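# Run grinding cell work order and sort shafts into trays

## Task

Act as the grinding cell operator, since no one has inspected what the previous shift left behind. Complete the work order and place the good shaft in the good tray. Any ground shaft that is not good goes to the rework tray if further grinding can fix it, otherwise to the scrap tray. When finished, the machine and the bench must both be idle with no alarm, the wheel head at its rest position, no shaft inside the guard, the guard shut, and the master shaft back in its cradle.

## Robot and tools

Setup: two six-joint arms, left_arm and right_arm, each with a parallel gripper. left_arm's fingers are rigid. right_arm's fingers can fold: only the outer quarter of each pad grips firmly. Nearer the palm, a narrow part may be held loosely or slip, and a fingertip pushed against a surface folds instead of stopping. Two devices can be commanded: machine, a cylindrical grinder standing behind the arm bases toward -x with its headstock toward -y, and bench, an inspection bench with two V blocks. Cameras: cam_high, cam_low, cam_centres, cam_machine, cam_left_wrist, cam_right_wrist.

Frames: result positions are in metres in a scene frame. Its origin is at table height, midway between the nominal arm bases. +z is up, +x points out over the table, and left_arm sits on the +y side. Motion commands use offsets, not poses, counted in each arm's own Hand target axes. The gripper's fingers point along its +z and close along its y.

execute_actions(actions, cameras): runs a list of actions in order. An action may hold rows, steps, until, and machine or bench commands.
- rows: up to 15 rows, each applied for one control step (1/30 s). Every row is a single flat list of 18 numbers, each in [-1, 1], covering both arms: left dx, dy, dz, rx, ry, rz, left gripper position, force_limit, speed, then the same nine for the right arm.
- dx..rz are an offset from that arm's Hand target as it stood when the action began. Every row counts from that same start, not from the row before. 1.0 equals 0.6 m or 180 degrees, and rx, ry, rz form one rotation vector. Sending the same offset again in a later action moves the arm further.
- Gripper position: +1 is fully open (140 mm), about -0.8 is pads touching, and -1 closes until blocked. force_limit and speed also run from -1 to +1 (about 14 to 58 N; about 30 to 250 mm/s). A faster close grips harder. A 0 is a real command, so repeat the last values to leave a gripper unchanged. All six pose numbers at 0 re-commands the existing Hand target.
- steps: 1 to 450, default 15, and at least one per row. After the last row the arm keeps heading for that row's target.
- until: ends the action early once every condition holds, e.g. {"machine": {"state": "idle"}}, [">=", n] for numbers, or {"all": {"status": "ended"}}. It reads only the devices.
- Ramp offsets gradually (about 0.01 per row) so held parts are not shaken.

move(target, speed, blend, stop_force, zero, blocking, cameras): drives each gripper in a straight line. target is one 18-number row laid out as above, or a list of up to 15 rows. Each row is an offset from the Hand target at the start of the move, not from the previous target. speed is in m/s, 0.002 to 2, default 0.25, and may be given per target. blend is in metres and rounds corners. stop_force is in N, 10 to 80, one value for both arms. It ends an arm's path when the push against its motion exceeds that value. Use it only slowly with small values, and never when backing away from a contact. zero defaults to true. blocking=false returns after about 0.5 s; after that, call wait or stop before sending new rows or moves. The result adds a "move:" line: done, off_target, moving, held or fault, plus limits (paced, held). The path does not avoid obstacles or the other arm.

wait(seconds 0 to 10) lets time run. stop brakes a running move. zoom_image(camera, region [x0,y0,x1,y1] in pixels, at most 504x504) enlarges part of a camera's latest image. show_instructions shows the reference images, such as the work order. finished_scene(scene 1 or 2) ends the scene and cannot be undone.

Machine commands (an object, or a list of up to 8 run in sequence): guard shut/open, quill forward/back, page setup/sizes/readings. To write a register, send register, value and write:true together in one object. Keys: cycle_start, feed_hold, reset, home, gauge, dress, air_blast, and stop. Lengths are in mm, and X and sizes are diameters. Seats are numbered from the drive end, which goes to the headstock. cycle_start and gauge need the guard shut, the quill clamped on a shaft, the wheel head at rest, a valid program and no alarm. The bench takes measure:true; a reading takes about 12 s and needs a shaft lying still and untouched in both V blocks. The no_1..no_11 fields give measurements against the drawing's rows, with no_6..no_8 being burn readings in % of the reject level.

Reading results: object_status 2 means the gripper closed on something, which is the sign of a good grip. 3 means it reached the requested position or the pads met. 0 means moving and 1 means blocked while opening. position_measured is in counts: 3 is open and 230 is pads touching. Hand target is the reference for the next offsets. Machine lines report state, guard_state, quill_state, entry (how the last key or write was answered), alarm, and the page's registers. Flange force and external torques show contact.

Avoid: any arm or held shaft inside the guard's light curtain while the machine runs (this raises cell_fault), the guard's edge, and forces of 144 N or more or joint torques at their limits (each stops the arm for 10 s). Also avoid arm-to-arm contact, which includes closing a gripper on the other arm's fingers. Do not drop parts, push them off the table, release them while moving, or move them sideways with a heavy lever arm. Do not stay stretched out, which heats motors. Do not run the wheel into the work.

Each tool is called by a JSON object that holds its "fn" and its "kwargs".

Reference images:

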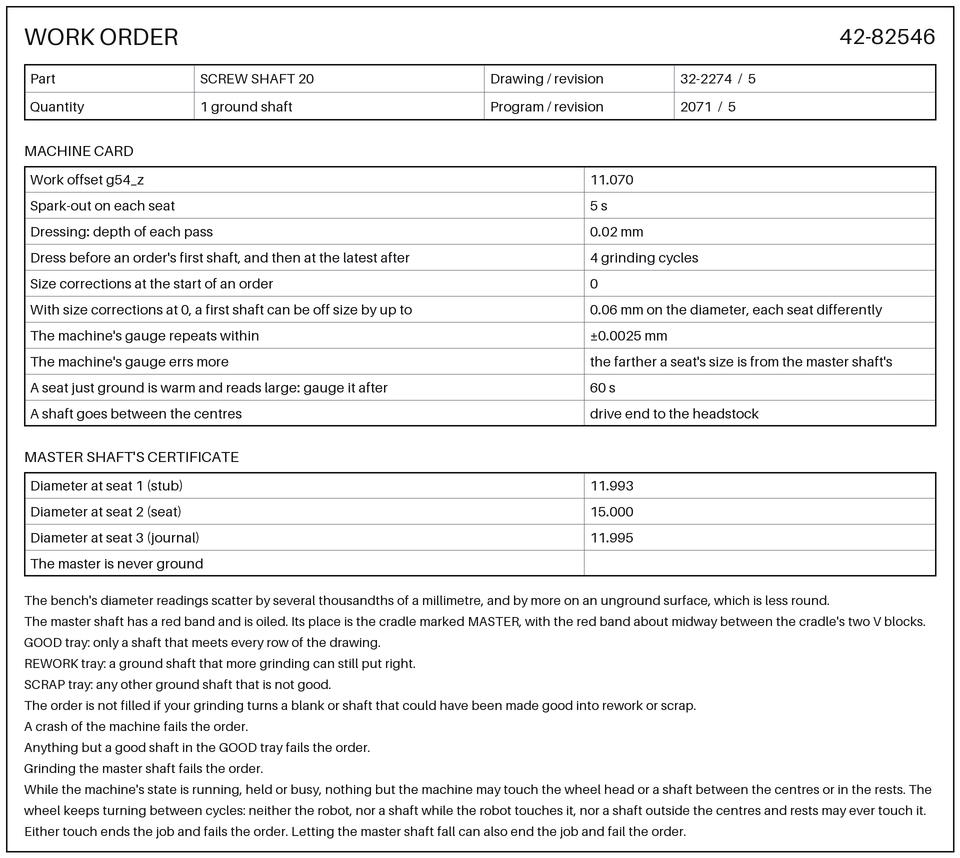

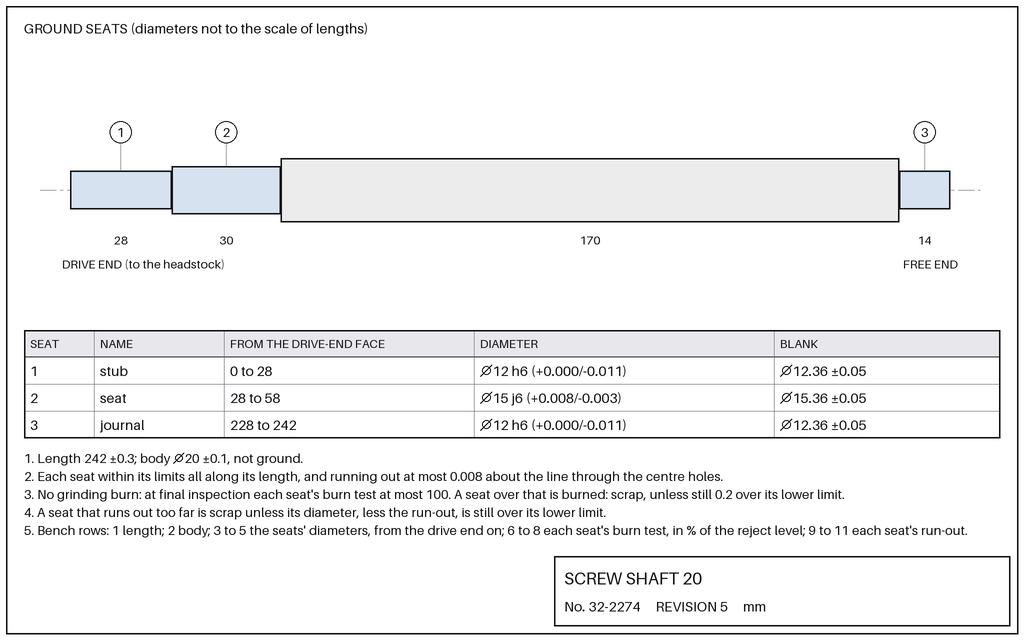

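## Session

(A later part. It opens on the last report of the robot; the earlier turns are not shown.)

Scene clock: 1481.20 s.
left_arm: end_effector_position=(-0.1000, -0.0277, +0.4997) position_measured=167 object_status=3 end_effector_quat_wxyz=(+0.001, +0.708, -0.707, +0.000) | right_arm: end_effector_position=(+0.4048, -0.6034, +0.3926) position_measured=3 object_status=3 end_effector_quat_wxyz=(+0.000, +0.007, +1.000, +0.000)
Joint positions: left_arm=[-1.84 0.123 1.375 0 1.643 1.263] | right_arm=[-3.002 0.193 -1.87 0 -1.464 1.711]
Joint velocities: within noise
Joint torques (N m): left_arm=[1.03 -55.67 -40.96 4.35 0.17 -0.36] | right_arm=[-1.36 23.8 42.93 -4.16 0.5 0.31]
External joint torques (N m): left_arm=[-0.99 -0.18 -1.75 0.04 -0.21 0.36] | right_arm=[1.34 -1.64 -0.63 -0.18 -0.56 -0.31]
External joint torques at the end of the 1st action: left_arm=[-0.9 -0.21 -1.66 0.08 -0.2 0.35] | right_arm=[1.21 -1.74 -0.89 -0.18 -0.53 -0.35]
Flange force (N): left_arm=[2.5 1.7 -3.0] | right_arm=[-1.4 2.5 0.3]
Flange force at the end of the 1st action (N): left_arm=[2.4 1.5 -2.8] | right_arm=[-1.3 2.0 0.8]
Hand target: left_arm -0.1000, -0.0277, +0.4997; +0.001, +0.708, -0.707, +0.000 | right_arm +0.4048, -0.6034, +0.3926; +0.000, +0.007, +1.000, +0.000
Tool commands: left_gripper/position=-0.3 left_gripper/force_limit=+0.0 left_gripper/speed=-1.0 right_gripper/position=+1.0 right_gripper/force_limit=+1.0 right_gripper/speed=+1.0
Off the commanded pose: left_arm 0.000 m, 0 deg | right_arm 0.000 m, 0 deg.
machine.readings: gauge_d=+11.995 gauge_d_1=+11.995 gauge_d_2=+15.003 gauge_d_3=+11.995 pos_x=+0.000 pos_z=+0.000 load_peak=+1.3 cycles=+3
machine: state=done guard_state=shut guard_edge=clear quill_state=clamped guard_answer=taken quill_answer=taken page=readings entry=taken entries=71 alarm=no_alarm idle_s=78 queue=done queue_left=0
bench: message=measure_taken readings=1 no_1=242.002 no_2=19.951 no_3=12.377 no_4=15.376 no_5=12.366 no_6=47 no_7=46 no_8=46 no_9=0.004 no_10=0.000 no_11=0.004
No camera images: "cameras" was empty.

{"fn": "execute_actions", "kwargs": {"actions": [{"machine":[{"guard":"open"},{"quill":"back"}],"steps":240,"until":{"machine":{"quill_state":"back","guard_state":"open"}}}], "cameras": []}}

{"fn": "move", "kwargs": {"target": [[-0.032,0.893,0,0,0,0,-0.2,0,-1,0,0,0,0,0,0,1,1,1],[-0.032,0.893,0.333,0,0,0,-0.2,0,-1,0,0,0,0,0,0,1,1,1]], "speed": [0.35,0.2], "blend": [0.03,0], "cameras": ["cam_left_wrist","cam_centres"]}}

Scene clock: 1493.03 s.
left_arm: end_effector_position=(-0.1000, -0.0277, +0.4997) position_measured=167 object_status=3 end_effector_quat_wxyz=(+0.001, +0.708, -0.707, +0.000) | right_arm: end_effector_position=(+0.4048, -0.6034, +0.3926) position_measured=3 object_status=3 end_effector_quat_wxyz=(+0.000, +0.007, +1.000, +0.000)
Joint positions: left_arm=[-1.84 0.123 1.375 0 1.643 1.263] | right_arm=[-3.002 0.193 -1.87 0 -1.464 1.711]
Joint velocities: within noise
Joint torques (N m): left_arm=[1.24 -55.82 -40.84 4.37 0.15 -0.32] | right_arm=[-0.8 23.07 43.16 -4.09 0.51 0.32]
External joint torques (N m): left_arm=[-1.18 0.09 -1.8 0.02 -0.2 0.32] | right_arm=[0.88 -1.01 -0.73 -0.27 -0.56 -0.32]
Flange force (N): left_arm=[2.9 2.2 -3.1] | right_arm=[-0.4 1.3 0.4]
Hand target: left_arm -0.1000, -0.0277, +0.4997; +0.001, +0.708, -0.707, +0.000 | right_arm +0.4048, -0.6034, +0.3926; +0.000, +0.007, +1.000, +0.000
Tool commands: left_gripper/position=-0.3 left_gripper/force_limit=+0.0 left_gripper/speed=-1.0 right_gripper/position=+1.0 right_gripper/force_limit=+1.0 right_gripper/speed=+1.0
Off the commanded pose: left_arm 0.000 m, 0 deg | right_arm 0.000 m, 0 deg.
machine.readings: gauge_d=+11.995 gauge_d_1=+0.000 gauge_d_2=+0.000 gauge_d_3=+0.000 pos_x=+0.000 pos_z=+0.000 load_peak=+1.3 cycles=+3
machine: state=idle guard_state=open guard_edge=clear quill_state=back guard_answer=taken quill_answer=taken page=readings entry=taken entries=71 alarm=no_alarm idle_s=90 queue=running queue_left=0
bench: message=measure_taken readings=1 no_1=242.002 no_2=19.951 no_3=12.377 no_4=15.376 no_5=12.366 no_6=47 no_7=46 no_8=46 no_9=0.004 no_10=0.000 no_11=0.004
No camera images: "cameras" was empty.

Scene clock: 1496.00 s.
left_arm: end_effector_position=(-0.6361, -0.0096, +0.3002) position_measured=154 object_status=3 end_effector_quat_wxyz=(+0.001, +0.708, -0.707, +0.000) | right_arm: end_effector_position=(+0.4048, -0.6034, +0.3926) position_measured=3 object_status=3 end_effector_quat_wxyz=(+0.000, +0.007, +1.000, +0.000)
Joint positions: left_arm=[-2.433 0.614 1.046 0.001 1.48 0.671] | right_arm=[-3.002 0.193 -1.87 0 -1.464 1.711]
Joint velocities: within noise
Joint torques (N m): left_arm=[0.06 -104.64 -40.51 4.34 0.14 -0.36] | right_arm=[-1.5 23.67 43.07 -4.04 0.53 0.31]
External joint torques (N m): left_arm=[-0.22 1.26 -2.08 0.06 -0.18 0.36] | right_arm=[1.6 -1.06 -0.45 -0.33 -0.59 -0.31]
Flange force (N): left_arm=[5.6 6.3 -2.6] | right_arm=[-0.6 3.0 -0.1]
Hand target: left_arm -0.6360, -0.0097, +0.3002; +0.001, +0.708, -0.707, +0.000 | right_arm +0.4048, -0.6034, +0.3926; +0.000, +0.007, +1.000, +0.000
Off the commanded pose: left_arm 0.000 m, 0 deg | right_arm 0.000 m, 0 deg.
machine.readings: gauge_d=+11.995 gauge_d_1=+0.000 gauge_d_2=+0.000 gauge_d_3=+0.000 pos_x=+0.000 pos_z=+0.000 load_peak=+1.3 cycles=+3
machine: state=idle guard_state=open guard_edge=clear quill_state=back guard_answer=taken quill_answer=taken page=readings entry=taken entries=71 alarm=no_alarm idle_s=93 queue=done queue_left=0
bench: message=measure_taken readings=1 no_1=242.002 no_2=19.951 no_3=12.377 no_4=15.376 no_5=12.366 no_6=47 no_7=46 no_8=46 no_9=0.004 no_10=0.000 no_11=0.004
move: done
camera_calibration:
cam_left_wrist: T_world_to_cam=[[-0.998096, -0.0572928, 0.0228462, -0.638607], [-0.0424672, 0.906944, 0.419106, -0.151242], [-0.044732, 0.417338, -0.90765, 0.387848], [0, 0, 0, 1]] pos_world=[-0.626464, -0.0612832, 0.430006]
Images, in order (width x height): cam_centres 896x504, cam_left_wrist 896x504.

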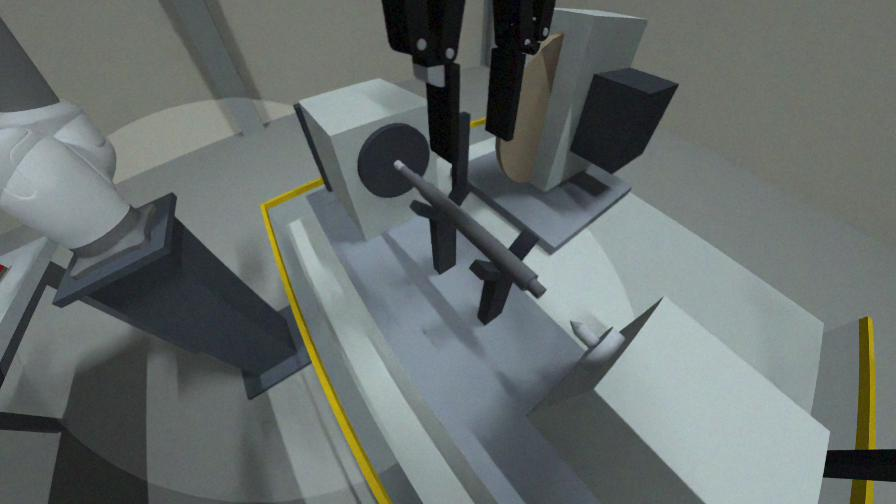

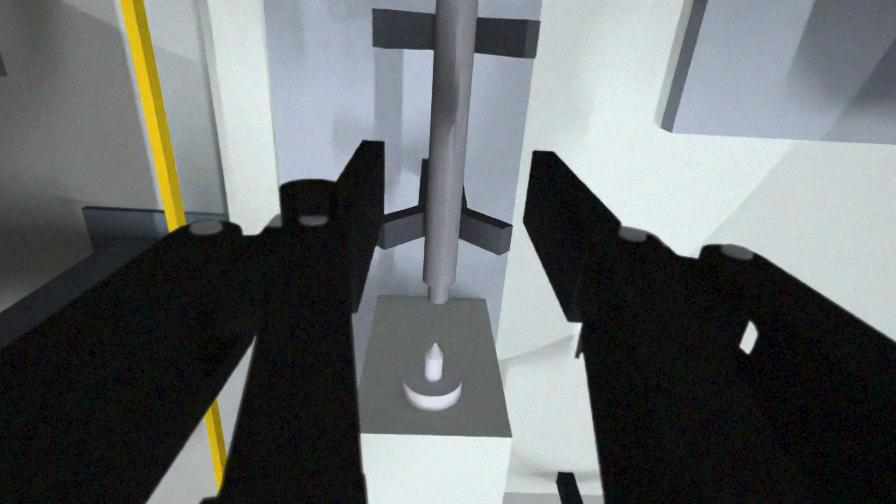

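{"fn": "move", "kwargs": {"target": [[0,0,0.18,0,0,0,-0.2,0,-1,0,0,0,0,0,0,1,1,1],[0,0,0.18,0,0,0,-1,0,-1,0,0,0,0,0,0,1,1,1]], "speed": 0.1, "cameras": []}}

{"fn": "execute_actions", "kwargs": {"actions": [{"steps":25}], "cameras": ["cam_left_wrist","cam_centres"]}}

Scene clock: 1502.27 s.
left_arm: end_effector_position=(-0.6360, -0.0099, +0.1922) position_measured=203 object_status=0 end_effector_quat_wxyz=(+0.001, +0.708, -0.707, +0.000) | right_arm: end_effector_position=(+0.4048, -0.6034, +0.3926) position_measured=3 object_status=3 end_effector_quat_wxyz=(+0.000, +0.007, +1.000, +0.000)
Joint positions: left_arm=[-2.433 0.648 1.185 0.001 1.307 0.671] | right_arm=[-3.002 0.193 -1.87 0 -1.464 1.711]
Joint velocities: within noise
Joint torques (N m): left_arm=[-1.05 -93.17 -38.43 3.54 -4.18 -0.46] | right_arm=[-1.45 23.59 43.18 -4.15 0.52 0.25]
External joint torques (N m): left_arm=[0.75 -11.84 -2.86 0.73 4.14 0.46] | right_arm=[1.55 -1.22 -0.72 -0.19 -0.58 -0.25]
Flange force (N): left_arm=[-3.5 -6.1 -14.8] | right_arm=[-0.5 3.0 0.3]
Hand target: left_arm -0.6361, -0.0098, +0.1922; +0.001, +0.708, -0.707, +0.000 | right_arm +0.4048, -0.6034, +0.3926; +0.000, +0.007, +1.000, +0.000
Off the commanded pose: left_arm 0.000 m, 0 deg | right_arm 0.000 m, 0 deg.
machine.readings: gauge_d=+11.995 gauge_d_1=+0.000 gauge_d_2=+0.000 gauge_d_3=+0.000 pos_x=+0.000 pos_z=+0.000 load_peak=+1.3 cycles=+3
machine: state=idle guard_state=open guard_edge=clear quill_state=back guard_answer=taken quill_answer=taken page=readings entry=taken entries=71 alarm=no_alarm idle_s=99 queue=done queue_left=0
bench: message=measure_taken readings=1 no_1=242.002 no_2=19.951 no_3=12.377 no_4=15.376 no_5=12.366 no_6=47 no_7=46 no_8=46 no_9=0.004 no_10=0.000 no_11=0.004
move: done
No camera images: "cameras" was empty.

Scene clock: 1503.30 s.
left_arm: end_effector_position=(-0.6360, -0.0099, +0.1922) position_measured=203 object_status=2 end_effector_quat_wxyz=(+0.001, +0.708, -0.707, +0.000) | right_arm: end_effector_position=(+0.4048, -0.6034, +0.3926) position_measured=3 object_status=3 end_effector_quat_wxyz=(+0.000, +0.007, +1.000, +0.000)
Joint positions: left_arm=[-2.433 0.648 1.185 0.001 1.307 0.671] | right_arm=[-3.002 0.193 -1.87 0 -1.464 1.711]
Joint velocities: within noise
Joint torques (N m): left_arm=[-0.55 -93.34 -38.32 3.61 -4.08 -0.4] | right_arm=[-0.82 23.48 43 -4.14 0.48 0.31]
External joint torques (N m): left_arm=[0.27 -11.62 -2.94 0.65 4.04 0.4] | right_arm=[0.88 -1.29 -0.54 -0.21 -0.54 -0.31]
Flange force (N): left_arm=[-3.6 -5.3 -14.7] | right_arm=[-1.1 1.4 0.1]
Hand target: left_arm -0.6361, -0.0098, +0.1922; +0.001, +0.708, -0.707, +0.000 | right_arm +0.4048, -0.6034, +0.3926; +0.000, +0.007, +1.000, +0.000
Tool commands: left_gripper/position=-1.0 left_gripper/force_limit=+0.0 left_gripper/speed=-1.0 right_gripper/position=+1.0 right_gripper/force_limit=+1.0 right_gripper/speed=+1.0
Off the commanded pose: left_arm 0.000 m, 0 deg | right_arm 0.000 m, 0 deg.
machine.readings: gauge_d=+11.995 gauge_d_1=+0.000 gauge_d_2=+0.000 gauge_d_3=+0.000 pos_x=+0.000 pos_z=+0.000 load_peak=+1.3 cycles=+3
machine: state=idle guard_state=open guard_edge=clear quill_state=back guard_answer=taken quill_answer=taken page=readings entry=taken entries=71 alarm=no_alarm idle_s=100 queue=done queue_left=0
bench: message=measure_taken readings=1 no_1=242.002 no_2=19.951 no_3=12.377 no_4=15.376 no_5=12.366 no_6=47 no_7=46 no_8=46 no_9=0.004 no_10=0.000 no_11=0.004
camera_calibration:
cam_left_wrist: T_world_to_cam=[[-0.998096, -0.0572875, 0.0228553, -0.636156], [-0.0424627, 0.906982, 0.419024, -0.105807], [-0.0447341, 0.417255, -0.907688, 0.290002], [0, 0, 0, 1]] pos_world=[-0.626464, -0.0614833, 0.322107]
Images, in order (width x height): cam_centres 896x504, cam_left_wrist 896x504.

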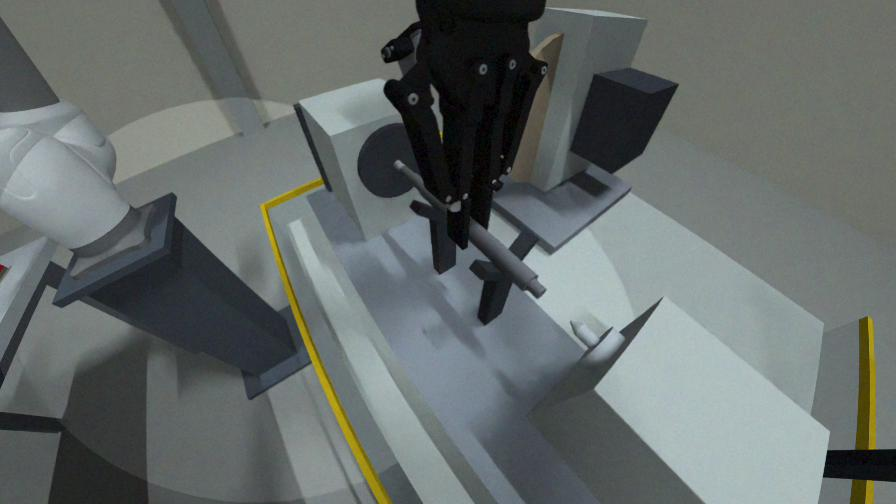

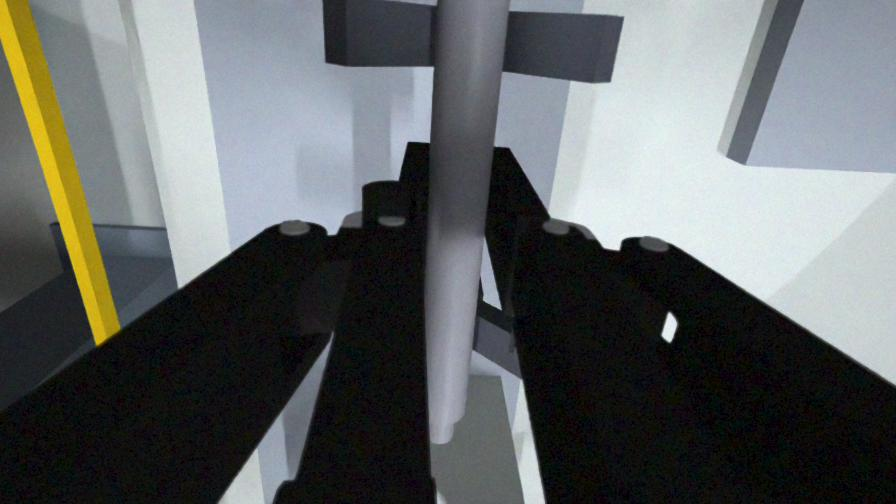

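{"fn": "move", "kwargs": {"target": [[-0.0133,0,0,0,0,0,-1,0,-1,0,0,0,0,0,0,1,1,1],[-0.0133,0,-0.513,0,0,0,-1,0,-1,0,0,0,0,0,0,1,1,1],[0.033,-0.893,-0.513,0,0,0,-1,0,-1,0,0,0,0,0,0,1,1,1]], "speed": [0.02,0.2,0.35], "blend": [0,0.05,0], "cameras": []}}

{"fn": "move", "kwargs": {"target": [-0.1333,-0.75,0.05,0,0,-0.3,-1,0,-1,0,0,0,0,0,0,1,1,1], "speed": 0.35, "cameras": []}}

Scene clock: 1513.37 s.
left_arm: end_effector_position=(-0.1001, -0.0283, +0.4998) position_measured=203 object_status=2 end_effector_quat_wxyz=(+0.001, +0.708, -0.707, +0.000) | right_arm: end_effector_position=(+0.4048, -0.6034, +0.3926) position_measured=3 object_status=3 end_effector_quat_wxyz=(+0.000, +0.007, +1.000, +0.000)
Joint positions: left_arm=[-1.84 0.123 1.374 0 1.643 1.264] | right_arm=[-3.002 0.193 -1.87 0 -1.464 1.711]
Joint velocities: within noise
Joint torques (N m): left_arm=[0.54 -59.4 -43.66 4.32 0.06 -0.34] | right_arm=[-1.08 23.78 43.11 -4.18 0.54 0.3]
External joint torques (N m): left_arm=[-0.49 3.63 1.03 0.07 -0.11 0.34] | right_arm=[1.02 -1.25 -0.51 -0.19 -0.6 -0.3]
Flange force (N): left_arm=[3.8 1.2 1.8] | right_arm=[-1.0 1.7 0.0]
Hand target: left_arm -0.1000, -0.0283, +0.4997; +0.001, +0.708, -0.707, +0.000 | right_arm +0.4048, -0.6034, +0.3926; +0.000, +0.007, +1.000, +0.000
Off the commanded pose: left_arm 0.000 m, 0 deg | right_arm 0.000 m, 0 deg.
machine.readings: gauge_d=+11.995 gauge_d_1=+0.000 gauge_d_2=+0.000 gauge_d_3=+0.000 pos_x=+0.000 pos_z=+0.000 load_peak=+1.3 cycles=+3
machine: state=idle guard_state=open guard_edge=clear quill_state=back guard_answer=taken quill_answer=taken page=readings entry=taken entries=71 alarm=no_alarm idle_s=110 queue=done queue_left=0
bench: message=measure_taken readings=1 no_1=242.002 no_2=19.951 no_3=12.377 no_4=15.376 no_5=12.366 no_6=47 no_7=46 no_8=46 no_9=0.004 no_10=0.000 no_11=0.004
move: done
No camera images: "cameras" was empty.

Scene clock: 1515.17 s.
left_arm: end_effector_position=(+0.3498, +0.0522, +0.4694) position_measured=203 object_status=2 end_effector_quat_wxyz=(+0.001, +0.951, -0.308, +0.000) | right_arm: end_effector_position=(+0.4048, -0.6034, +0.3926) position_measured=3 object_status=3 end_effector_quat_wxyz=(+0.000, +0.007, +1.000, +0.000)
Joint positions: left_arm=[-1.091 0.079 1.478 -0.001 1.584 1.07] | right_arm=[-3.002 0.193 -1.87 0 -1.464 1.711]
Joint velocities: within noise
Joint torques (N m): left_arm=[0.56 -54.49 -43.71 4.38 0.14 -0.34] | right_arm=[-1.15 23.56 43 -4.18 0.55 0.34]
External joint torques (N m): left_arm=[-0.55 3.08 0.92 0.03 -0.18 0.35] | right_arm=[1.34 -1.98 -0.64 -0.16 -0.6 -0.34]
Flange force (N): left_arm=[2.9 1.7 1.9] | right_arm=[-1.9 2.4 0.3]
Hand target: left_arm +0.3498, +0.0523, +0.4694; +0.001, +0.951, -0.308, +0.000 | right_arm +0.4048, -0.6034, +0.3926; +0.000, +0.007, +1.000, +0.000
Off the commanded pose: left_arm 0.000 m, 0 deg | right_arm 0.000 m, 0 deg.
machine.readings: gauge_d=+11.995 gauge_d_1=+0.000 gauge_d_2=+0.000 gauge_d_3=+0.000 pos_x=+0.000 pos_z=+0.000 load_peak=+1.3 cycles=+3
machine: state=idle guard_state=open guard_edge=clear quill_state=back guard_answer=taken quill_answer=taken page=readings entry=taken entries=71 alarm=no_alarm idle_s=112 queue=done queue_left=0
bench: message=measure_taken readings=1 no_1=242.002 no_2=19.951 no_3=12.377 no_4=15.376 no_5=12.366 no_6=47 no_7=46 no_8=46 no_9=0.004 no_10=0.000 no_11=0.004
move: done
No camera images: "cameras" was empty.

{"fn": "move", "kwargs": {"target": [[0.3235,-0.1389,0.25,0,0,-0.1994,-1,0,-1,0,0,0,0,0,0,1,1,1],[0.3235,-0.1389,0.55,0,0,-0.1994,-1,0,-1,0,0,0,0,0,0,1,1,1]], "speed": [0.3,0.15], "blend": [0.04,0], "cameras": ["cam_left_wrist"]}}

Scene clock: 1524.67 s.
left_arm: end_effector_position=(+0.5558, +0.0056, +0.1393) position_measured=203 object_status=2 end_effector_quat_wxyz=(+0.001, +1.000, +0.000, +0.000) | right_arm: end_effector_position=(+0.4048, -0.6034, +0.3926) position_measured=3 object_status=3 end_effector_quat_wxyz=(+0.000, +0.007, +1.000, +0.000)
Joint positions: left_arm=[-0.871 0.452 1.607 -0.001 1.083 0.664] | right_arm=[-3.002 0.193 -1.87 0 -1.464 1.711]
Joint velocities: within noise
Joint torques (N m): left_arm=[1.29 -88.73 -38.4 3.83 0.05 -0.37] | right_arm=[-1.11 23.87 42.89 -4.17 0.47 0.36]
External joint torques (N m): left_arm=[-1.24 4.73 0.64 0.08 -0.08 0.37] | right_arm=[1.12 -1.45 -0.4 -0.18 -0.54 -0.36]
Flange force (N): left_arm=[2.5 4.7 4.3] | right_arm=[-1.5 1.8 -0.1]
Hand target: left_arm +0.5557, +0.0056, +0.1393; +0.001, +1.000, +0.000, +0.000 | right_arm +0.4048, -0.6034, +0.3926; +0.000, +0.007, +1.000, +0.000
Off the commanded pose: left_arm 0.000 m, 0 deg | right_arm 0.000 m, 0 deg.
machine.readings: gauge_d=+11.995 gauge_d_1=+0.000 gauge_d_2=+0.000 gauge_d_3=+0.000 pos_x=+0.000 pos_z=+0.000 load_peak=+1.3 cycles=+3
machine: state=idle guard_state=open guard_edge=clear quill_state=back guard_answer=taken quill_answer=taken page=readings entry=taken entries=71 alarm=no_alarm idle_s=121 queue=done queue_left=0
bench: message=measure_taken readings=1 no_1=242.002 no_2=19.951 no_3=12.377 no_4=15.376 no_5=12.366 no_6=47 no_7=46 no_8=46 no_9=0.004 no_10=0.000 no_11=0.004
move: done
camera_calibration:
cam_left_wrist: T_world_to_cam=[[0.0555665, -0.998179, 0.0234629, -0.0249779], [-0.906267, -0.0405599, 0.420754, 0.43811], [-0.419037, -0.0446435, -0.906871, 0.499357], [0, 0, 0, 1]] pos_world=[0.607681, 0.0151302, 0.269102]
Images, in order (width x height): cam_left_wrist 896x504.

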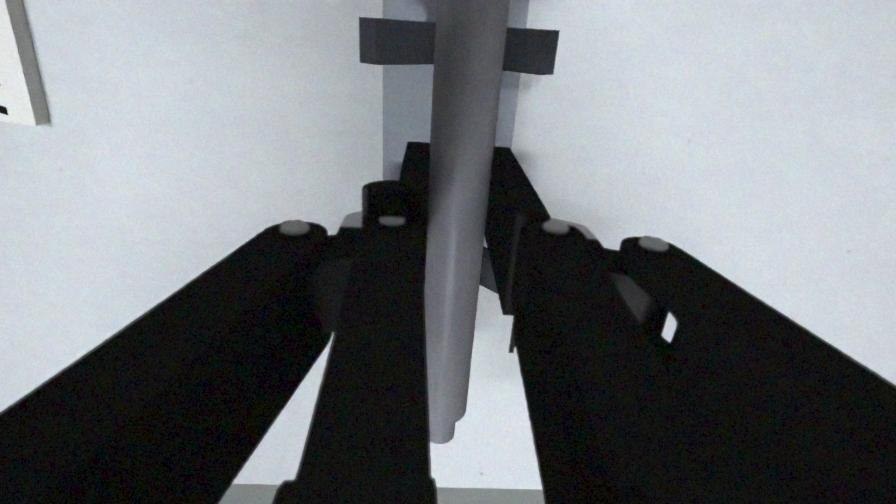

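Position good. Lower with a stop.

{"fn": "move", "kwargs": {"target": [0,0,0.08,0,0,0,-1,0,-1,0,0,0,0,0,0,1,1,1], "speed": 0.1, "cameras": []}}

{"fn": "move", "kwargs": {"target": [0,0,0.05,0,0,0,-1,0,-1,0,0,0,0,0,0,1,1,1], "speed": 0.012, "stop_force": 10, "cameras": ["cam_left_wrist"]}}

{"fn": "move", "kwargs": {"target": [[0,0,-0.001,0,0,0,-1,0,-1,0,0,0,0,0,0,1,1,1],[0,0,-0.001,0,0,0,-0.3,0,-1,0,0,0,0,0,0,1,1,1]], "speed": 0.02, "cameras": []}}

{"fn": "execute_actions", "kwargs": {"actions": [{"steps":25}], "cameras": []}}

{"fn": "move", "kwargs": {"target": [0,0,-0.15,0,0,0,-0.3,0,-1,0,0,0,0,0,0,1,1,1], "speed": 0.1, "cameras": ["cam_left_wrist"]}}

{"fn": "execute_actions", "kwargs": {"actions": [{"bench":{"measure":true},"machine":{"page":"setup","guard":"shut"},"steps":450,"until":{"bench":{"readings":[">",1]}}}], "cameras": ["cam_high"]}}

Scene clock: 1534.90 s.
left_arm: end_effector_position=(+0.5557, +0.0055, +0.0913) position_measured=203 object_status=2 end_effector_quat_wxyz=(+0.001, +1.000, +0.000, +0.000) | right_arm: end_effector_position=(+0.4048, -0.6034, +0.3926) position_measured=3 object_status=3 end_effector_quat_wxyz=(+0.000, +0.007, +1.000, +0.000)
Joint positions: left_arm=[-0.871 0.491 1.644 -0.002 1.006 0.665] | right_arm=[-3.002 0.193 -1.87 0 -1.464 1.711]
Joint velocities: within noise
Joint torques (N m): left_arm=[1.18 -90.51 -37.17 3.74 0.25 -0.34] | right_arm=[-1.1 23.6 43.04 -4.07 0.52 0.32]
External joint torques (N m): left_arm=[-0.96 4.42 1.03 0 -0.28 0.34] | right_arm=[1.2 -1.4 -0.64 -0.28 -0.57 -0.32]
Flange force (N): left_arm=[1.7 3.2 5.0] | right_arm=[-1.0 2.1 0.3]
Hand target: left_arm +0.5557, +0.0055, +0.0913; +0.001, +1.000, +0.000, +0.000 | right_arm +0.4048, -0.6034, +0.3926; +0.000, +0.007, +1.000, +0.000
Off the commanded pose: left_arm 0.000 m, 0 deg | right_arm 0.000 m, 0 deg.
machine.readings: gauge_d=+11.995 gauge_d_1=+0.000 gauge_d_2=+0.000 gauge_d_3=+0.000 pos_x=+0.000 pos_z=+0.000 load_peak=+1.3 cycles=+3
machine: state=idle guard_state=open guard_edge=clear quill_state=back guard_answer=taken quill_answer=taken page=readings entry=taken entries=71 alarm=no_alarm idle_s=131 queue=done queue_left=0
bench: message=measure_taken readings=1 no_1=242.002 no_2=19.951 no_3=12.377 no_4=15.376 no_5=12.366 no_6=47 no_7=46 no_8=46 no_9=0.004 no_10=0.000 no_11=0.004
move: done
No camera images: "cameras" was empty.

Scene clock: 1537.07 s.
left_arm: end_effector_position=(+0.5557, +0.0055, +0.0723) position_measured=203 object_status=2 end_effector_quat_wxyz=(+0.001, +1.000, +0.000, +0.000) | right_arm: end_effector_position=(+0.4048, -0.6034, +0.3926) position_measured=3 object_status=3 end_effector_quat_wxyz=(+0.000, +0.007, +1.000, +0.000)
Joint positions: left_arm=[-0.871 0.507 1.657 -0.002 0.976 0.665] | right_arm=[-3.002 0.193 -1.87 0 -1.464 1.711]
Joint velocities: within noise
Joint torques (N m): left_arm=[-4.02 -68.81 -29.98 2.07 -3.88 -0.04] | right_arm=[-1.07 23.7 42.77 -4.15 0.45 0.37]
External joint torques (N m): left_arm=[4.16 -18.08 -5.4 1.59 3.86 0.04] | right_arm=[1.29 -1.62 -0.25 -0.2 -0.5 -0.37]
Flange force (N): left_arm=[-1.5 -10.1 -26.0] | right_arm=[-1.9 2.2 -0.2]
Hand target: left_arm +0.5557, +0.0055, +0.0723; +0.001, +1.000, +0.000, +0.000 (not the last commanded pose) | right_arm +0.4048, -0.6034, +0.3926; +0.000, +0.007, +1.000, +0.000
Off the commanded pose: left_arm 0.011 m, 0 deg | right_arm 0.000 m, 0 deg.
machine.readings: gauge_d=+11.995 gauge_d_1=+0.000 gauge_d_2=+0.000 gauge_d_3=+0.000 pos_x=+0.000 pos_z=+0.000 load_peak=+1.3 cycles=+3
machine: state=idle guard_state=open guard_edge=clear quill_state=back guard_answer=taken quill_answer=taken page=readings entry=taken entries=71 alarm=no_alarm idle_s=133 queue=done queue_left=0
bench: message=measure_taken readings=1 no_1=242.002 no_2=19.951 no_3=12.377 no_4=15.376 no_5=12.366 no_6=47 no_7=46 no_8=46 no_9=0.004 no_10=0.000 no_11=0.004
move: contact (left_arm)
camera_calibration:
cam_left_wrist: T_world_to_cam=[[0.0554826, -0.998183, 0.0234992, -0.0234567], [-0.906217, -0.0404626, 0.420872, 0.46615], [-0.419157, -0.0446465, -0.906815, 0.438611], [0, 0, 0, 1]] pos_world=[0.607581, 0.01503, 0.202101]
Images, in order (width x height): cam_left_wrist 896x504.

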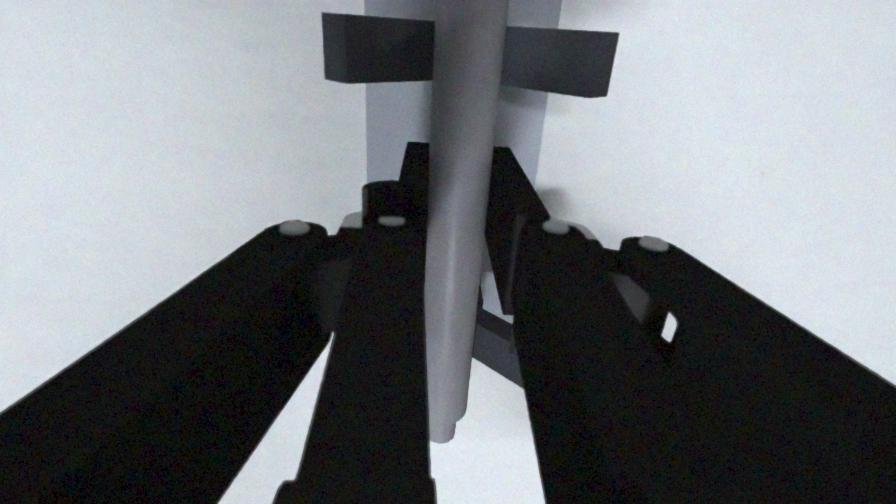

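Scene clock: 1538.80 s.
left_arm: end_effector_position=(+0.5557, +0.0054, +0.0730) position_measured=167 object_status=0 end_effector_quat_wxyz=(+0.001, +1.000, +0.000, +0.000) | right_arm: end_effector_position=(+0.4048, -0.6034, +0.3926) position_measured=3 object_status=3 end_effector_quat_wxyz=(+0.000, +0.007, +1.000, +0.000)
Joint positions: left_arm=[-0.871 0.507 1.657 -0.002 0.977 0.665] | right_arm=[-3.002 0.193 -1.87 0 -1.464 1.711]
Joint velocities: within noise
Joint torques (N m): left_arm=[1.29 -87.71 -34.07 3.63 0.12 -0.34] | right_arm=[-1.17 23.49 42.92 -4.2 0.53 0.34]
External joint torques (N m): left_arm=[-0.91 0.84 -1.34 0.04 -0.16 0.34] | right_arm=[1.14 -0.66 -0.31 -0.17 -0.6 -0.34]
Flange force (N): left_arm=[2.0 3.5 0.1] | right_arm=[-0.2 1.8 -0.5]
Hand target: left_arm +0.5557, +0.0055, +0.0729; +0.001, +1.000, +0.000, +0.000 | right_arm +0.4048, -0.6034, +0.3926; +0.000, +0.007, +1.000, +0.000
Off the commanded pose: left_arm 0.000 m, 0 deg | right_arm 0.000 m, 0 deg.
machine.readings: gauge_d=+11.995 gauge_d_1=+0.000 gauge_d_2=+0.000 gauge_d_3=+0.000 pos_x=+0.000 pos_z=+0.000 load_peak=+1.3 cycles=+3
machine: state=idle guard_state=open guard_edge=clear quill_state=back guard_answer=taken quill_answer=taken page=readings entry=taken entries=71 alarm=no_alarm idle_s=135 queue=done queue_left=0
bench: message=measure_taken readings=1 no_1=242.002 no_2=19.951 no_3=12.377 no_4=15.376 no_5=12.366 no_6=47 no_7=46 no_8=46 no_9=0.004 no_10=0.000 no_11=0.004
move: done
No camera images: "cameras" was empty.

Scene clock: 1539.83 s.
left_arm: end_effector_position=(+0.5557, +0.0055, +0.0729) position_measured=167 object_status=3 end_effector_quat_wxyz=(+0.001, +1.000, +0.000, +0.000) | right_arm: end_effector_position=(+0.4048, -0.6034, +0.3926) position_measured=3 object_status=3 end_effector_quat_wxyz=(+0.000, +0.007, +1.000, +0.000)
Joint positions: left_arm=[-0.871 0.507 1.657 -0.002 0.977 0.665] | right_arm=[-3.002 0.193 -1.87 0 -1.464 1.711]
Joint velocities: within noise
Joint torques (N m): left_arm=[1.03 -87.36 -34.25 3.65 0.16 -0.32] | right_arm=[-0.92 23.58 43.16 -4.12 0.58 0.32]
External joint torques (N m): left_arm=[-0.86 0.5 -1.19 0.01 -0.19 0.32] | right_arm=[0.89 -1.24 -0.71 -0.24 -0.64 -0.32]
Flange force (N): left_arm=[1.5 2.8 0.0] | right_arm=[-0.7 1.4 0.2]
Hand target: left_arm +0.5557, +0.0055, +0.0729; +0.001, +1.000, +0.000, +0.000 | right_arm +0.4048, -0.6034, +0.3926; +0.000, +0.007, +1.000, +0.000
Tool commands: left_gripper/position=-0.3 left_gripper/force_limit=+0.0 left_gripper/speed=-1.0 right_gripper/position=+1.0 right_gripper/force_limit=+1.0 right_gripper/speed=+1.0
Off the commanded pose: left_arm 0.000 m, 0 deg | right_arm 0.000 m, 0 deg.
machine.readings: gauge_d=+11.995 gauge_d_1=+0.000 gauge_d_2=+0.000 gauge_d_3=+0.000 pos_x=+0.000 pos_z=+0.000 load_peak=+1.3 cycles=+3
machine: state=idle guard_state=open guard_edge=clear quill_state=back guard_answer=taken quill_answer=taken page=readings entry=taken entries=71 alarm=no_alarm idle_s=136 queue=done queue_left=0
bench: message=measure_taken readings=1 no_1=242.002 no_2=19.951 no_3=12.377 no_4=15.376 no_5=12.366 no_6=47 no_7=46 no_8=46 no_9=0.004 no_10=0.000 no_11=0.004
No camera images: "cameras" was empty.

Scene clock: 1541.07 s.
left_arm: end_effector_position=(+0.5557, +0.0056, +0.1629) position_measured=167 object_status=3 end_effector_quat_wxyz=(+0.001, +1.000, +0.000, +0.000) | right_arm: end_effector_position=(+0.4048, -0.6034, +0.3926) position_measured=3 object_status=3 end_effector_quat_wxyz=(+0.000, +0.007, +1.000, +0.000)
Joint positions: left_arm=[-0.871 0.434 1.586 -0.001 1.121 0.665] | right_arm=[-3.002 0.193 -1.87 0 -1.464 1.711]
Joint velocities: within noise
Joint torques (N m): left_arm=[1.08 -83.74 -37.25 3.91 0.15 -0.39] | right_arm=[-0.68 23.56 43.06 -4.17 0.56 0.31]
External joint torques (N m): left_arm=[-1.01 0.67 -1.19 0.06 -0.18 0.39] | right_arm=[0.67 -1.15 -0.57 -0.19 -0.62 -0.31]
Flange force (N): left_arm=[1.6 3.1 -0.3] | right_arm=[-0.8 0.9 0.0]
Hand target: left_arm +0.5557, +0.0056, +0.1629; +0.001, +1.000, +0.000, +0.000 | right_arm +0.4048, -0.6034, +0.3926; +0.000, +0.007, +1.000, +0.000
Off the commanded pose: left_arm 0.000 m, 0 deg | right_arm 0.000 m, 0 deg.
machine.readings: gauge_d=+11.995 gauge_d_1=+0.000 gauge_d_2=+0.000 gauge_d_3=+0.000 pos_x=+0.000 pos_z=+0.000 load_peak=+1.3 cycles=+3
machine: state=idle guard_state=open guard_edge=clear quill_state=back guard_answer=taken quill_answer=taken page=readings entry=taken entries=71 alarm=no_alarm idle_s=137 queue=done queue_left=0
bench: message=measure_taken readings=1 no_1=242.002 no_2=19.951 no_3=12.377 no_4=15.376 no_5=12.366 no_6=47 no_7=46 no_8=46 no_9=0.004 no_10=0.000 no_11=0.004
move: done
camera_calibration:
cam_left_wrist: T_world_to_cam=[[0.0553523, -0.998191, 0.0234504, -0.0253904], [-0.906224, -0.0403652, 0.420866, 0.428069], [-0.419158, -0.0445472, -0.90682, 0.520683], [0, 0, 0, 1]] pos_world=[0.607581, 0.0151296, 0.292601]
Images, in order (width x height): cam_left_wrist 896x504.

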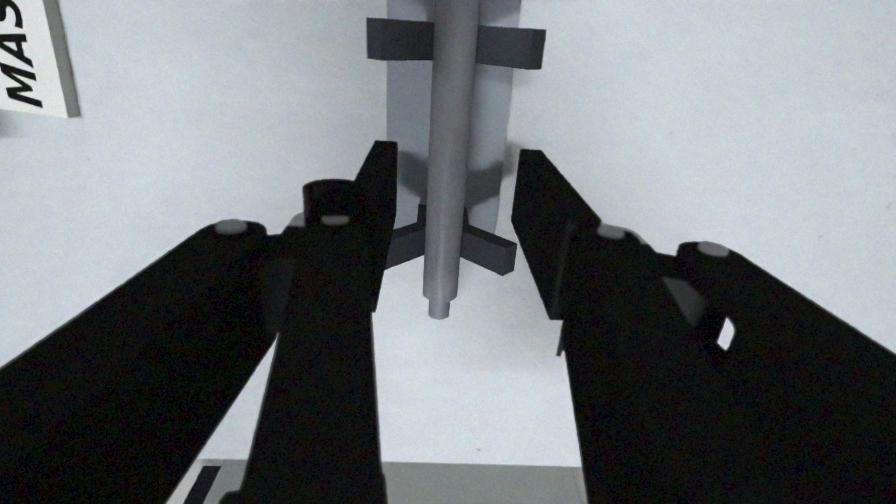

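Scene clock: 1553.27 s.
left_arm: end_effector_position=(+0.5557, +0.0056, +0.1629) position_measured=167 object_status=3 end_effector_quat_wxyz=(+0.001, +1.000, +0.000, +0.000) | right_arm: end_effector_position=(+0.4048, -0.6034, +0.3926) position_measured=3 object_status=3 end_effector_quat_wxyz=(+0.000, +0.007, +1.000, +0.000)
Joint positions: left_arm=[-0.871 0.434 1.586 -0.001 1.121 0.664] | right_arm=[-3.002 0.193 -1.87 0 -1.464 1.711]
Joint velocities: within noise
Joint torques (N m): left_arm=[1.08 -83.67 -36.84 3.91 0.1 -0.37] | right_arm=[-1.33 23.33 42.9 -4.12 0.48 0.44]
External joint torques (N m): left_arm=[-0.92 0.61 -1.6 0.06 -0.13 0.37] | right_arm=[1.36 -0.76 -0.24 -0.25 -0.53 -0.44]
Flange force (N): left_arm=[2.2 3.7 -0.8] | right_arm=[-0.5 2.1 -0.4]
Hand target: left_arm +0.5557, +0.0056, +0.1629; +0.001, +1.000, +0.000, +0.000 | right_arm +0.4048, -0.6034, +0.3926; +0.000, +0.007, +1.000, +0.000
Tool commands: left_gripper/position=-0.3 left_gripper/force_limit=+0.0 left_gripper/speed=-1.0 right_gripper/position=+1.0 right_gripper/force_limit=+1.0 right_gripper/speed=+1.0
Off the commanded pose: left_arm 0.000 m, 0 deg | right_arm 0.000 m, 0 deg.
machine.setup: program=+2071 g54_z=+11.070 wheel_d=+299.591 sparkout_s=+5.0 dress_depth=+0.020 gauge_at=+3 gauge_zero=-0.054 program_revision=+5 since_dress=+3 stored1_number=+1293 stored1_revision=+2 stored2_number=+2071 stored2_revision=+5 stored3_number=+9000 stored3_revision=+1 stored4_number=+8198 stored4_revision=+6
machine: state=idle guard_state=shut guard_edge=clear quill_state=back guard_answer=taken quill_answer=taken page=setup entry=taken entries=71 alarm=no_alarm idle_s=149 queue=done queue_left=0
bench: message=measure_taken readings=2 no_1=242.000 no_2=19.960 no_3=11.999 no_4=14.997 no_5=11.995 no_6=45 no_7=46 no_8=43 no_9=0.001 no_10=0.002 no_11=0.001
Images, in order (width x height): cam_high 896x504.

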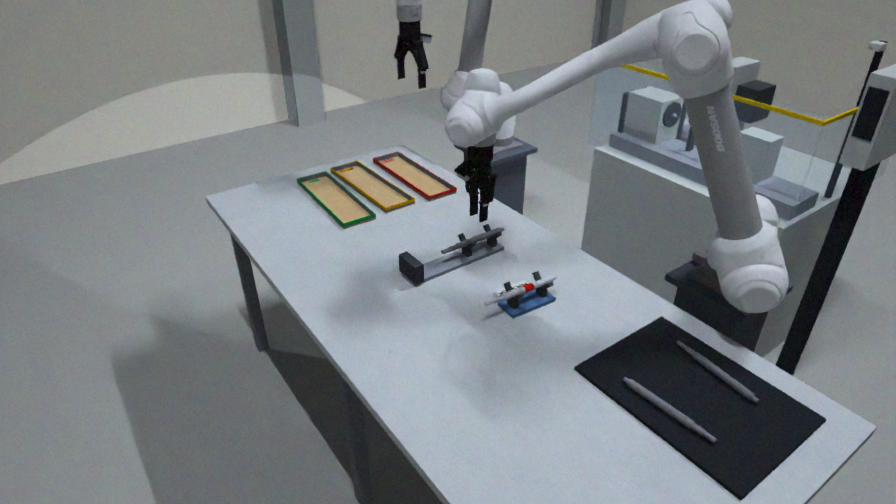

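{"fn": "zoom_image", "kwargs": {"camera": "cam_high", "region": [430, 215, 530, 285]}}

{"fn": "zoom_image", "kwargs": {"camera": "cam_high", "region": [600, 330, 780, 460]}}

{"fn": "zoom_image", "kwargs": {"camera": "cam_left_wrist", "region": [340, 0, 560, 330]}}

Scaled by 5.040 from the camera's 896x504 image, which has a finer 1280x720 frame.

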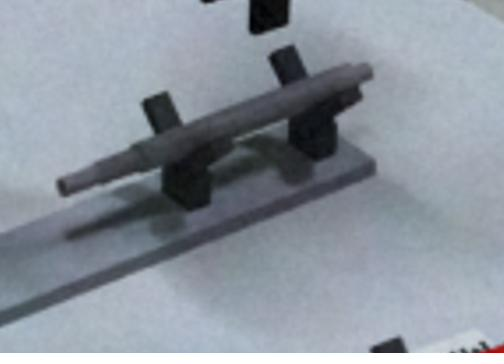

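Scaled by 2.800 from the camera's 896x504 image, which has a finer 1280x720 frame.

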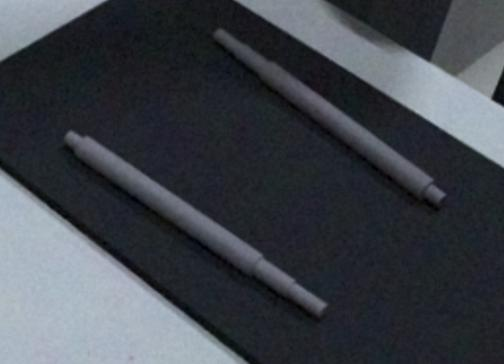

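This scene's latest camera images include none from cam_left_wrist. They are from: cam_high. cam_left_wrist's image comes with the result of a call that names it in "cameras".

{"fn": "move", "kwargs": {"target": [[0,0,-0.4,0,0,0,-0.3,0,-1,0,0,0,0,0,0,1,1,1],[-0.17,-0.74,-0.4,0,0,0,-0.3,0,-1,0,0,0,0,0,0,1,1,1]], "speed": 0.3, "blend": [0.06,0], "cameras": []}}

{"fn": "move", "kwargs": {"target": [0,0,0,0,0,0,-0.3,0,-1,-0.158,0.75,0.07,0,0,0,-0.1,0,0], "speed": 0.3, "cameras": ["cam_right_wrist","cam_high"]}}

Scene clock: 1585.07 s.
left_arm: end_effector_position=(+0.4540, +0.4499, +0.4024) position_measured=167 object_status=3 end_effector_quat_wxyz=(+0.001, +1.000, +0.000, +0.000) | right_arm: end_effector_position=(+0.4048, -0.6034, +0.3926) position_measured=3 object_status=3 end_effector_quat_wxyz=(+0.000, +0.007, +1.000, +0.000)
Joint positions: left_arm=[-0.378 -0.227 1.878 -0.001 1.49 1.157] | right_arm=[-3.002 0.193 -1.87 0 -1.464 1.711]
Joint velocities: within noise
Joint torques (N m): left_arm=[1.53 -18.01 -41.12 4.51 0.16 -0.31] | right_arm=[-0.77 23.69 43.15 -4.12 0.48 0.29]
External joint torques (N m): left_arm=[-1.4 -1.17 -1.57 -0.11 -0.21 0.31] | right_arm=[0.68 -1.29 -0.71 -0.23 -0.54 -0.29]
Flange force (N): left_arm=[-1.0 2.4 -2.4] | right_arm=[-0.9 0.9 0.4]
Hand target: left_arm +0.4540, +0.4499, +0.4024; +0.001, +1.000, +0.000, +0.000 | right_arm +0.4048, -0.6034, +0.3926; +0.000, +0.007, +1.000, +0.000
Off the commanded pose: left_arm 0.000 m, 0 deg | right_arm 0.000 m, 0 deg.
machine.setup: program=+2071 g54_z=+11.070 wheel_d=+299.591 sparkout_s=+5.0 dress_depth=+0.020 gauge_at=+3 gauge_zero=-0.054 program_revision=+5 since_dress=+3 stored1_number=+1293 stored1_revision=+2 stored2_number=+2071 stored2_revision=+5 stored3_number=+9000 stored3_revision=+1 stored4_number=+8198 stored4_revision=+6
machine: state=idle guard_state=shut guard_edge=clear quill_state=back guard_answer=taken quill_answer=taken page=setup entry=taken entries=71 alarm=no_alarm idle_s=181 queue=done queue_left=0
bench: message=measure_taken readings=2 no_1=242.000 no_2=19.960 no_3=11.999 no_4=14.997 no_5=11.995 no_6=45 no_7=46 no_8=43 no_9=0.001 no_10=0.002 no_11=0.001
move: done
No camera images: "cameras" was empty.

Scene clock: 1587.03 s.
left_arm: end_effector_position=(+0.4540, +0.4499, +0.4024) position_measured=167 object_status=3 end_effector_quat_wxyz=(+0.001, +1.000, +0.000, +0.000) | right_arm: end_effector_position=(+0.5055, -0.1547, +0.3507) position_measured=141 object_status=3 end_effector_quat_wxyz=(+0.000, +0.007, +1.000, +0.000)
Joint positions: left_arm=[-0.378 -0.227 1.878 -0.001 1.49 1.157] | right_arm=[-2.363 -0.265 -1.47 0 -1.407 2.35]
Joint velocities: within noise
Joint torques (N m): left_arm=[1.25 -18.46 -41.07 4.4 0.11 -0.34] | right_arm=[-1.36 73.52 42.89 -4.07 0.51 0.33]
External joint torques (N m): left_arm=[-1.21 -0.52 -1.49 -0.01 -0.15 0.34] | right_arm=[1.67 -3.76 -0.56 -0.24 -0.53 -0.33]
Flange force (N): left_arm=[0.2 2.3 -2.3] | right_arm=[-2.5 4.8 0.9]
Hand target: left_arm +0.4540, +0.4499, +0.4024; +0.001, +1.000, +0.000, +0.000 | right_arm +0.5055, -0.1547, +0.3506; +0.000, +0.007, +1.000, +0.000
Off the commanded pose: left_arm 0.000 m, 0 deg | right_arm 0.000 m, 0 deg.
machine.setup: program=+2071 g54_z=+11.070 wheel_d=+299.591 sparkout_s=+5.0 dress_depth=+0.020 gauge_at=+3 gauge_zero=-0.054 program_revision=+5 since_dress=+3 stored1_number=+1293 stored1_revision=+2 stored2_number=+2071 stored2_revision=+5 stored3_number=+9000 stored3_revision=+1 stored4_number=+8198 stored4_revision=+6
machine: state=idle guard_state=shut guard_edge=clear quill_state=back guard_answer=taken quill_answer=taken page=setup entry=taken entries=71 alarm=no_alarm idle_s=183 queue=done queue_left=0
bench: message=measure_taken readings=2 no_1=242.000 no_2=19.960 no_3=11.999 no_4=14.997 no_5=11.995 no_6=45 no_7=46 no_8=43 no_9=0.001 no_10=0.002 no_11=0.001
move: done
camera_calibration:
cam_right_wrist: T_world_to_cam=[[-0.0336629, 0.998738, 0.0372781, 0.161166], [0.981115, 0.0259143, 0.191682, -0.531921], [0.190474, 0.0430267, -0.980749, 0.399823], [0, 0, 0, 1]] pos_world=[0.451144, -0.164381, 0.488078]
Images, in order (width x height): cam_high 896x504, cam_right_wrist 896x504.

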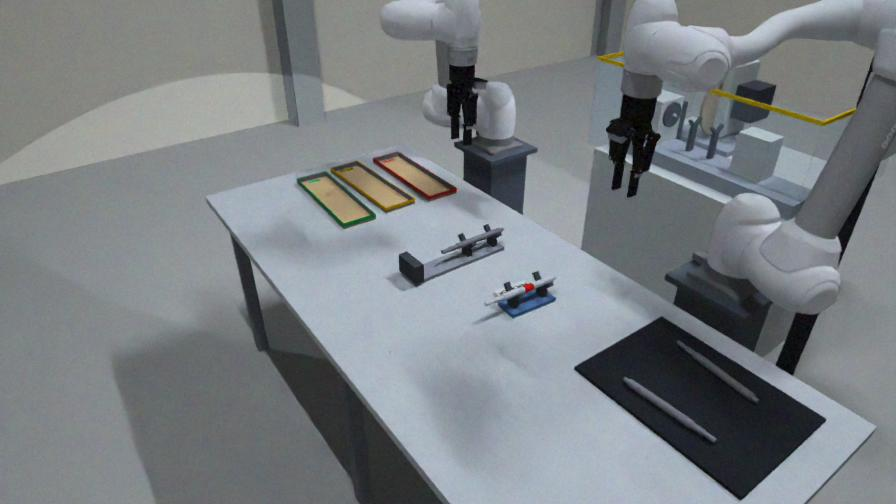

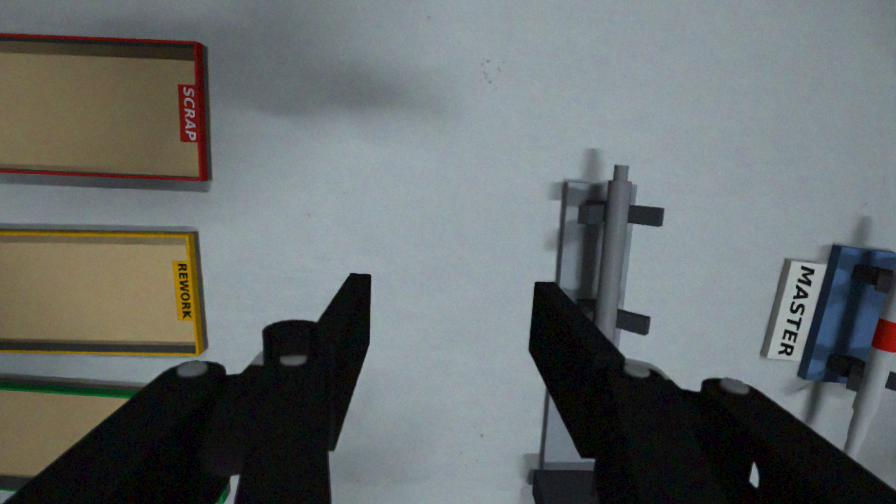

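{"fn": "move", "kwargs": {"target": [0,0,0,0,0,0,-0.3,0,-1,-0.067,0.278,0.251,0,0,-0.0045,-0.1,0,-1], "speed": 0.2, "cameras": ["cam_right_wrist","cam_high"]}}

Scene clock: 1599.60 s.
left_arm: end_effector_position=(+0.4540, +0.4499, +0.4024) position_measured=167 object_status=3 end_effector_quat_wxyz=(+0.001, +1.000, +0.000, +0.000) | right_arm: end_effector_position=(+0.5479, +0.0116, +0.2002) position_measured=141 object_status=3 end_effector_quat_wxyz=(+0.000, -0.001, +1.000, +0.000)
Joint positions: left_arm=[-0.378 -0.227 1.878 -0.001 1.49 1.157] | right_arm=[-2.258 -0.558 -1.321 0 -1.263 2.441]
Joint velocities: within noise
Joint torques (N m): left_arm=[1.38 -18.41 -41.1 4.36 0.13 -0.35] | right_arm=[-0.72 98.6 41.25 -3.9 0.53 0.33]
External joint torques (N m): left_arm=[-1.33 -0.68 -1.54 0.03 -0.18 0.35] | right_arm=[0.77 -1.8 -0.42 -0.26 -0.57 -0.33]
Flange force (N): left_arm=[-0.1 2.4 -2.4] | right_arm=[-1.2 2.1 0.5]
Hand target: left_arm +0.4540, +0.4499, +0.4024; +0.001, +1.000, +0.000, +0.000 | right_arm +0.5479, +0.0116, +0.2001; +0.000, -0.001, +1.000, +0.000
Off the commanded pose: left_arm 0.000 m, 0 deg | right_arm 0.000 m, 0 deg.
machine.setup: program=+2071 g54_z=+11.070 wheel_d=+299.591 sparkout_s=+5.0 dress_depth=+0.020 gauge_at=+3 gauge_zero=-0.054 program_revision=+5 since_dress=+3 stored1_number=+1293 stored1_revision=+2 stored2_number=+2071 stored2_revision=+5 stored3_number=+9000 stored3_revision=+1 stored4_number=+8198 stored4_revision=+6
machine: state=idle guard_state=shut guard_edge=clear quill_state=back guard_answer=taken quill_answer=taken page=setup entry=taken entries=71 alarm=no_alarm idle_s=195 queue=done queue_left=0
bench: message=measure_taken readings=2 no_1=242.000 no_2=19.960 no_3=11.999 no_4=14.997 no_5=11.995 no_6=45 no_7=46 no_8=43 no_9=0.001 no_10=0.002 no_11=0.001
move: done
camera_calibration:
cam_right_wrist: T_world_to_cam=[[-0.0478782, 0.998151, 0.0374447, 0.00985071], [0.980652, 0.0398488, 0.19166, -0.54895], [0.189814, 0.0458965, -0.980747, 0.237303], [0, 0, 0, 1]] pos_world=[0.493757, 0.00115111, 0.337577]
Images, in order (width x height): cam_high 896x504, cam_right_wrist 896x504.

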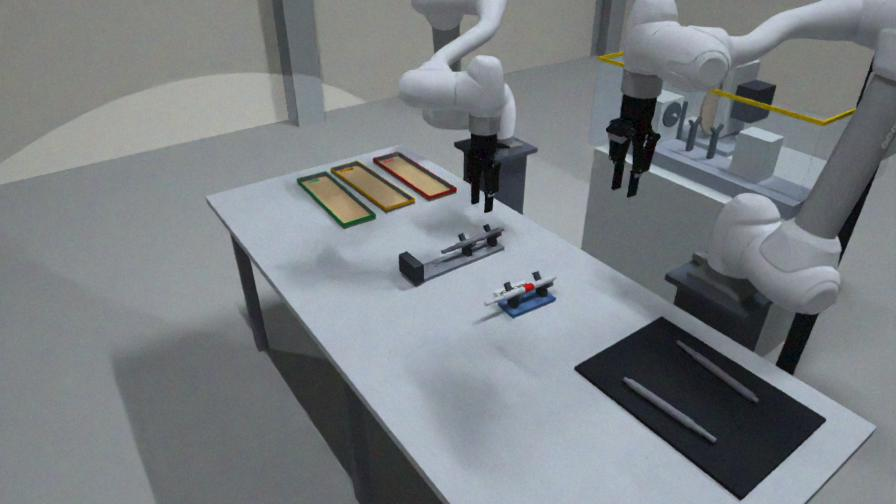

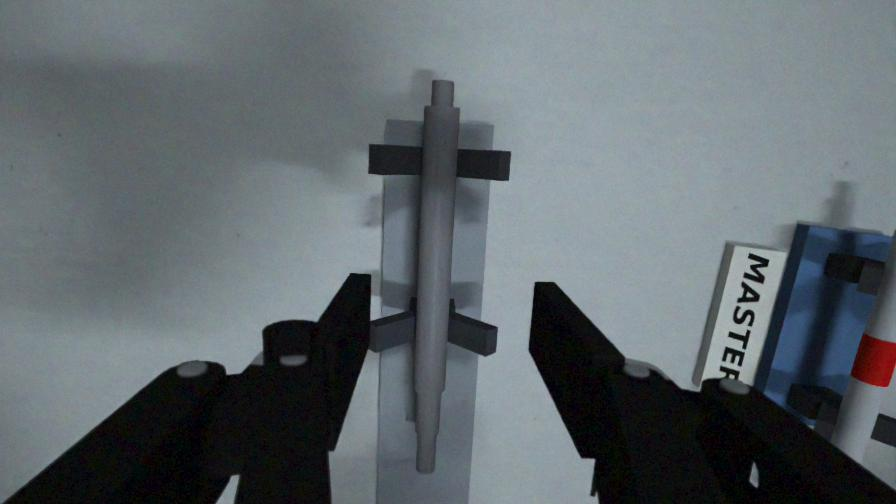

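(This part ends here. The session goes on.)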